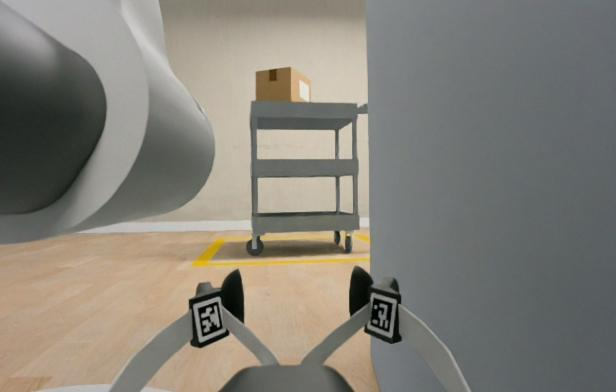

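>>> move --blocking false --cameras '[]' --r1 '{"base": {"translate_m": -0.15, "strafe_m": -0.12}, "pace": "slow", "contact_limits": {"translate_m": 0.4}}'

>>> wait --seconds 4 --cameras '["r1_head_left_camera", "r1_wrist_camera"]'

>>> zoom_image --camera "r1_wrist_camera" --region '[180, 50, 420, 280]'

Scene clock: 3299.93 s.
move: r1 moving
r1.base_odometry: x=-1.291 y=+1.777 heading=+2.868
r1.turned_by_wheels: +0.000
r1.turned_by_imu: +0.000
r1.base_tilt: forward=-1.6 right=+1.2
r1.lidar_m: 5.13 0.25 0.25 - 0.25 0.31 2.01 0.92 0.92 2.37 2.58 3.47
r1.base_status: translate_m moving; strafe_m moving
r1.joint_positions: lift_m=+0.127 arm_m=+0.000 wrist_yaw_rad=+3.092 wrist_pitch_rad=+0.002 wrist_roll_rad=+0.000 gripper_m=+0.056
r1.joint_status: not commanded
r1.measured_speeds: translate_m=-0.040 strafe_m=-0.032 rotate_rad=+0.000 lift_m=+0.000 arm_m=+0.000 wrist_yaw_rad=+0.000 wrist_pitch_rad=+0.000 wrist_roll_rad=+0.000
r1.motor_effort: lift_m=+20(20) arm_m=+4(4) wheel_0=-1(9) wheel_1=-3(6) wheel_2=+4(6)
r1.servo_current: wrist_yaw_rad=65(65) wrist_pitch_rad=46(52) wrist_roll_rad=46(59) gripper_m=39(46)
r1.contact_limits: translate_m 0.4
r1.hand_pose: x=-0.1128 y=+0.1016 z=+0.3046 quat_wxyz=(+0.025, -0.001, +0.000, +1.000) (m; r1's base frame)
r1.wrist_depth_mm: 136 138 - - 436 247 - / 113 139 - - 517 230 - / 117 139 267 - 530 250 164 / 137 160 - - 459 233 164 / 1921 - - - 544 234 165 / 1182 1205 195 1229 193 234 165 / 854 750 759 167 399 198 -
r2.base_odometry: x=-3.504 y=-4.026 heading=-2.100
r2.turned_by_wheels: +0.000
r2.turned_by_imu: +0.000
r2.base_tilt: forward=-0.6 right=+0.1
r2.lidar_m: 0.96 0.62 0.82 2.62 1.75 0.72 0.68 0.71 1.03 1.26 1.37 1.84
r2.base_status: not commanded
r2.joint_positions: lift_m=+0.682 arm_m=+0.200 wrist_yaw_rad=+0.662 wrist_pitch_rad=+0.002 wrist_roll_rad=+1.570 gripper_m=+0.141
r2.joint_status: not commanded
r2.measured_speeds: translate_m=+0.000 strafe_m=+0.000 rotate_rad=+0.000 lift_m=+0.000 arm_m=+0.000 wrist_yaw_rad=+0.000 wrist_pitch_rad=+0.000 wrist_roll_rad=+0.000
r2.motor_effort: lift_m=+16(16) arm_m=+7(7) wheel_0=+3(3) wheel_1=-2(3) wheel_2=+3(3)
r2.servo_current: wrist_yaw_rad=52(59) wrist_pitch_rad=39(46) wrist_roll_rad=52(59) gripper_m=46(52)
r2.contact_limits: translate_m 0.2
r2.hand_pose: x=+0.6520 y=+0.1083 z=+0.8596 quat_wxyz=(+0.669, +0.668, +0.230, +0.229) (m; r2's base frame)
r2.wrist_depth_mm: - - - - - 1464 1160 / - - - - - 1576 1182 / - - - - - 1708 1229 / - - - 603 - 634 1060 / - - - 504 - 732 496 / - - 654 370 217 191 - / - - 640 - - - -
pictures: none
No camera images: "cameras" was empty.

Scene clock: 3302.57 s.
earlier move: r1 done
r1.base_odometry: x=-1.127 y=+1.847 heading=+2.868
r1.turned_by_wheels: +0.000
r1.turned_by_imu: -0.002
r1.base_tilt: forward=-1.6 right=+1.3
r1.lidar_m: 0.36 0.25 - 0.25 0.25 0.48 1.88 0.79 0.75 1.87 2.46 3.32
r1.base_status: done
r1.joint_positions: lift_m=+0.127 arm_m=+0.000 wrist_yaw_rad=+3.092 wrist_pitch_rad=+0.002 wrist_roll_rad=+0.000 gripper_m=+0.056
r1.joint_status: not commanded
r1.measured_speeds: translate_m=+0.000 strafe_m=+0.000 rotate_rad=+0.000 lift_m=+0.000 arm_m=+0.000 wrist_yaw_rad=+0.000 wrist_pitch_rad=+0.000 wrist_roll_rad=+0.000
r1.motor_effort: lift_m=+20(20) arm_m=+4(4) wheel_0=-6(9) wheel_1=+3(6) wheel_2=-1(6)
r1.servo_current: wrist_yaw_rad=46(78) wrist_pitch_rad=46(52) wrist_roll_rad=39(65) gripper_m=39(46)
r1.contact_limits: translate_m 0.4
r1.hand_pose: x=-0.1128 y=+0.1016 z=+0.3046 quat_wxyz=(+0.025, -0.001, +0.000, +1.000) (m; r1's base frame)
r1.wrist_depth_mm: 136 139 - - - 389 215 / 113 139 - - - 343 219 / 117 140 268 - - 351 223 / 137 160 - - - 355 223 / 1921 - - - - 413 223 / 1205 1205 195 1205 190 410 223 / 854 759 759 167 741 272 220
r2.base_odometry: x=-3.504 y=-4.026 heading=-2.100
r2.turned_by_wheels: +0.000
r2.turned_by_imu: +0.000
r2.base_tilt: forward=-0.7 right=+0.1
r2.lidar_m: 0.96 0.63 0.80 2.67 1.69 0.72 0.68 0.70 1.02 1.27 1.35 1.90
r2.base_status: not commanded
r2.joint_positions: lift_m=+0.682 arm_m=+0.200 wrist_yaw_rad=+0.662 wrist_pitch_rad=+0.002 wrist_roll_rad=+1.570 gripper_m=+0.141
r2.joint_status: not commanded
r2.measured_speeds: translate_m=+0.000 strafe_m=+0.000 rotate_rad=+0.000 lift_m=+0.000 arm_m=+0.000 wrist_yaw_rad=+0.000 wrist_pitch_rad=+0.000 wrist_roll_rad=+0.000
r2.motor_effort: lift_m=+16(17) arm_m=+6(7) wheel_0=+2(3) wheel_1=-3(3) wheel_2=+3(3)
r2.servo_current: wrist_yaw_rad=46(59) wrist_pitch_rad=46(46) wrist_roll_rad=52(65) gripper_m=59(59)
r2.contact_limits: translate_m 0.2
r2.hand_pose: x=+0.6520 y=+0.1083 z=+0.8596 quat_wxyz=(+0.669, +0.668, +0.230, +0.229) (m; r2's base frame)
r2.wrist_depth_mm: - - - - - 1464 1160 / - - - - - 1537 1160 / - - - - - 1708 1255 / - - - 603 - 634 1078 / - - - 504 - 732 492 / - - 654 368 218 191 - / - - 640 - - - -
wait: 2.63 of 4 s (r1 has come to rest)
pictures: r1_head_left_camera, r1_wrist_camera
Images, in order (width x height): r1_head_left_camera 420x672, r1_wrist_camera 616x392.

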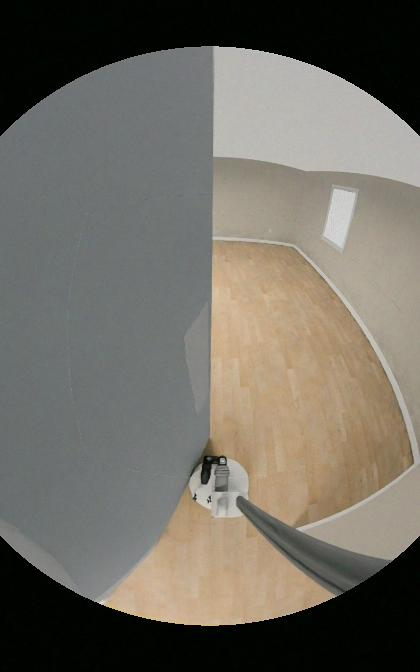

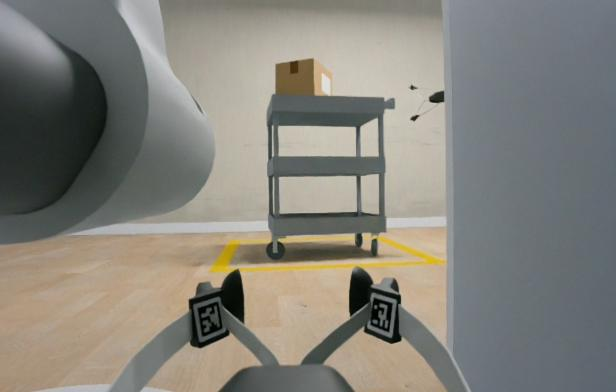

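Scaled by 2.100.

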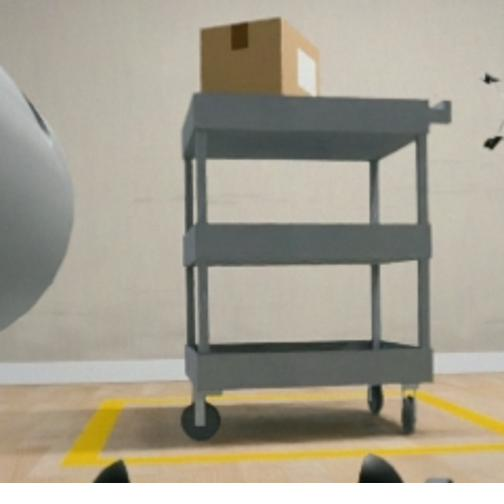

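>>> move --blocking false --cameras '[]' --r1 '{"base": {"translate_m": -0.3, "strafe_m": -0.13}, "pace": "slow", "contact_limits": {"translate_m": 0.4}}'

>>> wait --seconds 5 --cameras '["r1_head_left_camera", "r1_wrist_camera"]'

>>> zoom_image --camera "r1_wrist_camera" --region '[200, 30, 460, 290]'

Scene clock: 3324.77 s.
move: r1 moving
r1.base_odometry: x=-1.113 y=+1.849 heading=+2.867
r1.turned_by_wheels: -0.001
r1.turned_by_imu: -0.001
r1.base_tilt: forward=-1.6 right=+1.3
r1.lidar_m: 0.33 0.25 - 0.25 0.25 0.50 1.84 0.76 0.74 1.82 2.50 3.30
r1.base_status: translate_m moving; strafe_m moving
r1.joint_positions: lift_m=+0.127 arm_m=+0.000 wrist_yaw_rad=+3.092 wrist_pitch_rad=+0.002 wrist_roll_rad=+0.000 gripper_m=+0.056
r1.joint_status: not commanded
r1.measured_speeds: translate_m=-0.050 strafe_m=-0.021 rotate_rad=-0.002 lift_m=+0.000 arm_m=+0.000 wrist_yaw_rad=+0.000 wrist_pitch_rad=+0.000 wrist_roll_rad=+0.000
r1.motor_effort: lift_m=+20(20) arm_m=+4(4) wheel_0=-10(12) wheel_1=-3(4) wheel_2=+4(4)
r1.servo_current: wrist_yaw_rad=39(65) wrist_pitch_rad=39(46) wrist_roll_rad=52(65) gripper_m=39(46)
r1.contact_limits: translate_m 0.4
r1.hand_pose: x=-0.1128 y=+0.1016 z=+0.3046 quat_wxyz=(+0.025, -0.001, +0.000, +1.000) (m; r1's base frame)
r1.wrist_depth_mm: 136 138 - - - 410 221 / 113 139 - - - 424 226 / 117 140 270 - - 427 228 / 137 160 - - - 433 229 / 1983 - - - - 439 229 / 1182 1182 195 1160 191 436 229 / 854 741 759 166 732 281 228
r2.base_odometry: x=-3.504 y=-4.026 heading=-2.100
r2.turned_by_wheels: +0.000
r2.turned_by_imu: +0.000
r2.base_tilt: forward=-0.7 right=+0.1
r2.lidar_m: 0.98 0.62 0.82 2.63 1.61 0.70 0.68 0.73 1.02 1.28 1.35 1.84
r2.base_status: not commanded
r2.joint_positions: lift_m=+0.682 arm_m=+0.200 wrist_yaw_rad=+0.662 wrist_pitch_rad=+0.002 wrist_roll_rad=+1.570 gripper_m=+0.141
r2.joint_status: not commanded
r2.measured_speeds: translate_m=+0.000 strafe_m=+0.000 rotate_rad=+0.000 lift_m=+0.000 arm_m=+0.000 wrist_yaw_rad=+0.000 wrist_pitch_rad=+0.000 wrist_roll_rad=+0.000
r2.motor_effort: lift_m=+16(16) arm_m=+7(7) wheel_0=+3(3) wheel_1=-3(3) wheel_2=+3(3)
r2.servo_current: wrist_yaw_rad=46(59) wrist_pitch_rad=46(46) wrist_roll_rad=46(59) gripper_m=52(59)
r2.contact_limits: translate_m 0.2
r2.hand_pose: x=+0.6520 y=+0.1083 z=+0.8596 quat_wxyz=(+0.669, +0.668, +0.230, +0.229) (m; r2's base frame)
r2.wrist_depth_mm: - - - - - 1464 1182 / - - - - - 1618 1182 / - - - - - 1708 1255 / - - - 603 - 640 1078 / - - - 504 - 732 496 / - - 654 370 216 191 - / - - 647 - - - -
pictures: none
No camera images: "cameras" was empty.

Scene clock: 3328.73 s.
earlier move: r1 done
r1.base_odometry: x=-0.802 y=+1.892 heading=+2.867
r1.turned_by_wheels: +0.000
r1.turned_by_imu: -0.002
r1.base_tilt: forward=-1.6 right=+1.3
r1.lidar_m: 0.25 0.25 0.25 0.25 0.43 1.34 1.60 3.25 0.48 0.80 2.36 0.45
r1.base_status: done
r1.joint_positions: lift_m=+0.127 arm_m=+0.000 wrist_yaw_rad=+3.092 wrist_pitch_rad=+0.002 wrist_roll_rad=+0.000 gripper_m=+0.056
r1.joint_status: not commanded
r1.measured_speeds: translate_m=+0.000 strafe_m=+0.000 rotate_rad=+0.000 lift_m=+0.000 arm_m=+0.000 wrist_yaw_rad=+0.000 wrist_pitch_rad=+0.000 wrist_roll_rad=+0.000
r1.motor_effort: lift_m=+20(20) arm_m=+4(5) wheel_0=-14(14) wheel_1=+8(9) wheel_2=-6(7)
r1.servo_current: wrist_yaw_rad=46(72) wrist_pitch_rad=46(52) wrist_roll_rad=46(65) gripper_m=39(52)
r1.contact_limits: translate_m 0.4
r1.hand_pose: x=-0.1128 y=+0.1016 z=+0.3046 quat_wxyz=(+0.025, -0.001, +0.000, +1.000) (m; r1's base frame)
r1.wrist_depth_mm: - 137 - - - - - / - 137 - - - - - / 109 138 202 - - - - / 122 138 - - - - - / 1708 - - - 1863 - 1229 / 1182 1205 193 1182 191 1160 1098 / 854 741 759 167 750 778 809
r2.base_odometry: x=-3.504 y=-4.026 heading=-2.100
r2.turned_by_wheels: +0.000
r2.turned_by_imu: +0.001
r2.base_tilt: forward=-0.7 right=+0.1
r2.lidar_m: 0.97 0.62 0.81 2.63 1.35 0.71 0.68 0.71 1.00 1.28 1.35 1.85
r2.base_status: not commanded
r2.joint_positions: lift_m=+0.682 arm_m=+0.200 wrist_yaw_rad=+0.662 wrist_pitch_rad=+0.002 wrist_roll_rad=+1.570 gripper_m=+0.141
r2.joint_status: not commanded
r2.measured_speeds: translate_m=+0.000 strafe_m=+0.000 rotate_rad=+0.000 lift_m=+0.000 arm_m=+0.000 wrist_yaw_rad=+0.000 wrist_pitch_rad=+0.000 wrist_roll_rad=+0.000
r2.motor_effort: lift_m=+16(17) arm_m=+7(7) wheel_0=+3(3) wheel_1=-3(3) wheel_2=+3(3)
r2.servo_current: wrist_yaw_rad=52(65) wrist_pitch_rad=46(46) wrist_roll_rad=39(65) gripper_m=46(59)
r2.contact_limits: translate_m 0.2
r2.hand_pose: x=+0.6520 y=+0.1083 z=+0.8596 quat_wxyz=(+0.669, +0.668, +0.230, +0.229) (m; r2's base frame)
r2.wrist_depth_mm: - - - - - 1499 1160 / - - - - - 1576 1205 / - - - - - 1708 1255 / - - - 609 - 634 1098 / - - - 500 - 732 492 / - - 654 368 217 191 - / - - 640 - - - -
wait: 3.97 of 5 s (r1 has come to rest)
pictures: r1_head_left_camera, r1_wrist_camera
Images, in order (width x height): r1_head_left_camera 420x672, r1_wrist_camera 616x392.

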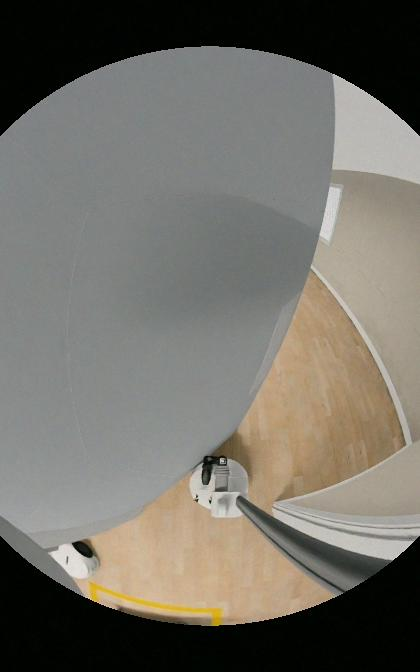

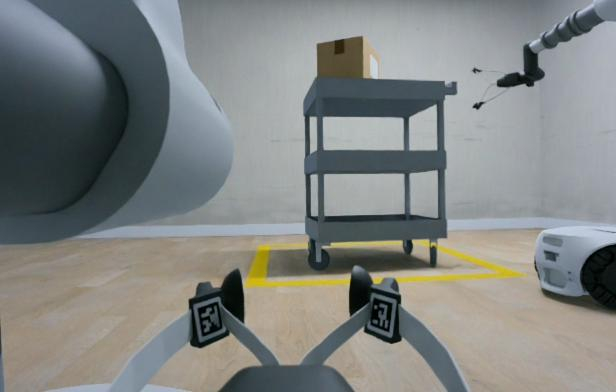

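Scaled by 1.938.

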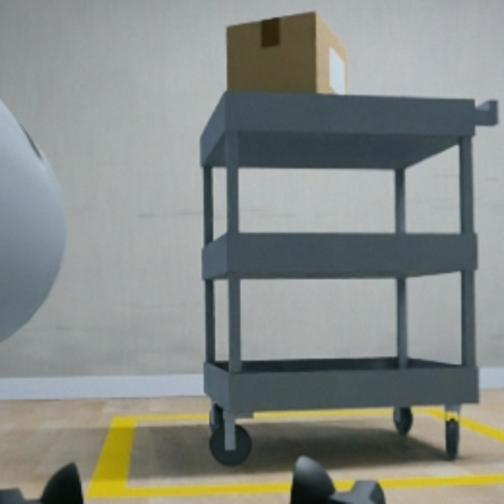

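>>> move --blocking false --cameras '[]' --r1 '{"base": {"translate_m": -0.4}, "pace": "slow", "contact_limits": {"translate_m": 0.4}}'

>>> wait --seconds 6 --cameras '["r1_head_left_camera", "r1_head_right_camera", "r1_wrist_camera"]'

Scene clock: 3336.70 s.
move: r1 moving
r1.base_odometry: x=-0.790 y=+1.889 heading=+2.866
r1.turned_by_wheels: -0.001
r1.turned_by_imu: -0.001
r1.base_tilt: forward=-1.6 right=+1.3
r1.lidar_m: 0.25 0.25 0.25 0.25 0.41 1.34 1.59 3.26 0.44 0.72 2.35 0.44
r1.base_status: translate_m moving
r1.joint_positions: lift_m=+0.127 arm_m=+0.000 wrist_yaw_rad=+3.092 wrist_pitch_rad=+0.002 wrist_roll_rad=+0.000 gripper_m=+0.056
r1.joint_status: not commanded
r1.measured_speeds: translate_m=-0.050 strafe_m=+0.000 rotate_rad=-0.001 lift_m=+0.000 arm_m=+0.000 wrist_yaw_rad=+0.000 wrist_pitch_rad=+0.000 wrist_roll_rad=+0.000
r1.motor_effort: lift_m=+20(20) arm_m=+4(4) wheel_0=-13(15) wheel_1=+0(8) wheel_2=-1(6)
r1.servo_current: wrist_yaw_rad=46(52) wrist_pitch_rad=39(46) wrist_roll_rad=46(59) gripper_m=46(46)
r1.contact_limits: translate_m 0.4
r1.hand_pose: x=-0.1128 y=+0.1016 z=+0.3046 quat_wxyz=(+0.025, -0.001, +0.000, +1.000) (m; r1's base frame)
r1.wrist_depth_mm: - 137 - - - - - / - 137 - - - - - / 111 137 202 - - - - / 122 138 - - - - - / 1708 - - - 1983 - 1229 / 1205 1182 193 1205 191 1138 1098 / 842 759 750 167 741 768 820
r2.base_odometry: x=-3.504 y=-4.026 heading=-2.100
r2.turned_by_wheels: +0.000
r2.turned_by_imu: +0.000
r2.base_tilt: forward=-0.6 right=+0.1
r2.lidar_m: 0.98 0.61 0.82 2.68 1.34 0.72 0.68 0.72 1.02 1.28 1.35 1.86
r2.base_status: not commanded
r2.joint_positions: lift_m=+0.682 arm_m=+0.200 wrist_yaw_rad=+0.662 wrist_pitch_rad=+0.002 wrist_roll_rad=+1.570 gripper_m=+0.141
r2.joint_status: not commanded
r2.measured_speeds: translate_m=+0.000 strafe_m=+0.000 rotate_rad=+0.000 lift_m=+0.000 arm_m=+0.000 wrist_yaw_rad=+0.000 wrist_pitch_rad=+0.000 wrist_roll_rad=+0.000
r2.motor_effort: lift_m=+16(16) arm_m=+6(7) wheel_0=+2(3) wheel_1=-3(3) wheel_2=+3(3)
r2.servo_current: wrist_yaw_rad=46(52) wrist_pitch_rad=33(46) wrist_roll_rad=33(59) gripper_m=59(59)
r2.contact_limits: translate_m 0.2
r2.hand_pose: x=+0.6520 y=+0.1083 z=+0.8596 quat_wxyz=(+0.669, +0.668, +0.230, +0.229) (m; r2's base frame)
r2.wrist_depth_mm: - - - - - 1499 1160 / - - - - - 1537 1182 / - - - - - 1708 1229 / - - - 603 - 640 1078 / - - - 508 - 723 496 / - - 661 370 217 192 - / - - 640 - - - -
pictures: none
No camera images: "cameras" was empty.

Scene clock: 3341.77 s.
earlier move: r1 done
r1.base_odometry: x=-0.417 y=+1.783 heading=+2.867
r1.turned_by_wheels: +0.001
r1.turned_by_imu: -0.001
r1.base_tilt: forward=-1.6 right=+1.3
r1.lidar_m: 0.25 0.25 0.25 0.52 1.08 1.25 1.21 2.85 2.40 0.42 0.36 0.25
r1.base_status: done
r1.joint_positions: lift_m=+0.127 arm_m=+0.000 wrist_yaw_rad=+3.098 wrist_pitch_rad=+0.002 wrist_roll_rad=+0.000 gripper_m=+0.056
r1.joint_status: not commanded
r1.measured_speeds: translate_m=+0.000 strafe_m=+0.000 rotate_rad=+0.000 lift_m=+0.000 arm_m=+0.000 wrist_yaw_rad=+0.000 wrist_pitch_rad=+0.000 wrist_roll_rad=+0.000
r1.motor_effort: lift_m=+20(20) arm_m=+9(9) wheel_0=-1(15) wheel_1=+10(10) wheel_2=-11(11)
r1.servo_current: wrist_yaw_rad=59(72) wrist_pitch_rad=39(52) wrist_roll_rad=39(72) gripper_m=46(52)
r1.contact_limits: translate_m 0.4
r1.hand_pose: x=-0.1139 y=+0.0998 z=+0.3046 quat_wxyz=(+0.022, -0.001, +0.000, +1.000) (m; r1's base frame)
r1.wrist_depth_mm: - 136 - - 1464 - - / - 136 220 - - - - / 107 136 185 - - - - / 122 137 277 - - - - / 1661 - - 1983 1863 1808 - / 1182 1205 194 1205 191 1281 1138 / 854 759 759 167 741 768 809
r2.base_odometry: x=-3.504 y=-4.026 heading=-2.100
r2.turned_by_wheels: +0.000
r2.turned_by_imu: +0.001
r2.base_tilt: forward=-0.7 right=+0.1
r2.lidar_m: 0.93 0.63 0.83 2.66 1.12 0.70 0.69 0.71 1.00 1.29 1.35 1.88
r2.base_status: not commanded
r2.joint_positions: lift_m=+0.682 arm_m=+0.200 wrist_yaw_rad=+0.662 wrist_pitch_rad=+0.002 wrist_roll_rad=+1.570 gripper_m=+0.141
r2.joint_status: not commanded
r2.measured_speeds: translate_m=+0.000 strafe_m=+0.000 rotate_rad=+0.000 lift_m=+0.000 arm_m=+0.000 wrist_yaw_rad=+0.000 wrist_pitch_rad=+0.000 wrist_roll_rad=+0.000
r2.motor_effort: lift_m=+16(17) arm_m=+7(7) wheel_0=+2(3) wheel_1=-2(3) wheel_2=+3(3)
r2.servo_current: wrist_yaw_rad=39(65) wrist_pitch_rad=39(52) wrist_roll_rad=52(59) gripper_m=59(59)
r2.contact_limits: translate_m 0.2
r2.hand_pose: x=+0.6520 y=+0.1083 z=+0.8596 quat_wxyz=(+0.669, +0.668, +0.230, +0.229) (m; r2's base frame)
r2.wrist_depth_mm: - - - - - 1464 1160 / - - - - - 1618 1182 / - - - - - 1708 1229 / - - - 603 - 640 1078 / - - - 504 - 723 488 / - - 661 370 218 191 - / - - 640 - - - -
wait: 5.07 of 6 s (r1 has come to rest)
pictures: r1_head_left_camera, r1_head_right_camera, r1_wrist_camera
Images, in order (width x height): r1_head_left_camera 420x672, r1_head_right_camera 420x672, r1_wrist_camera 616x392.

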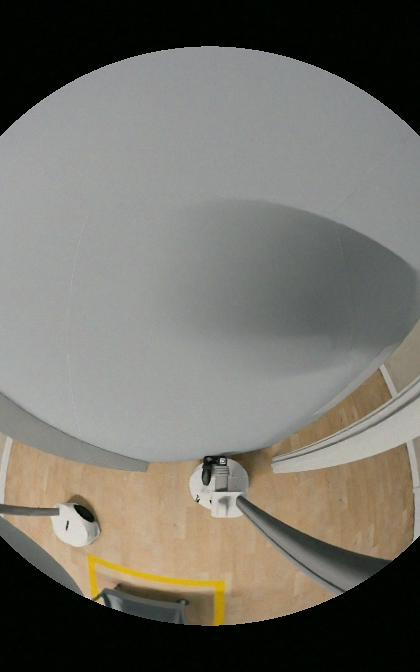

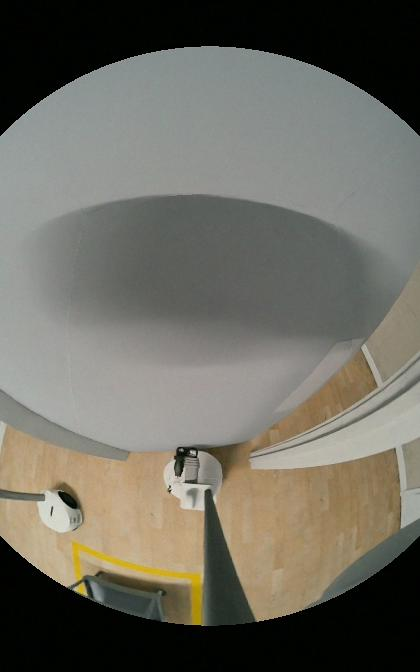

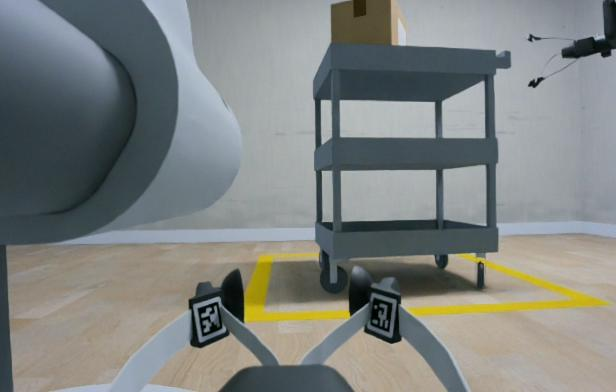

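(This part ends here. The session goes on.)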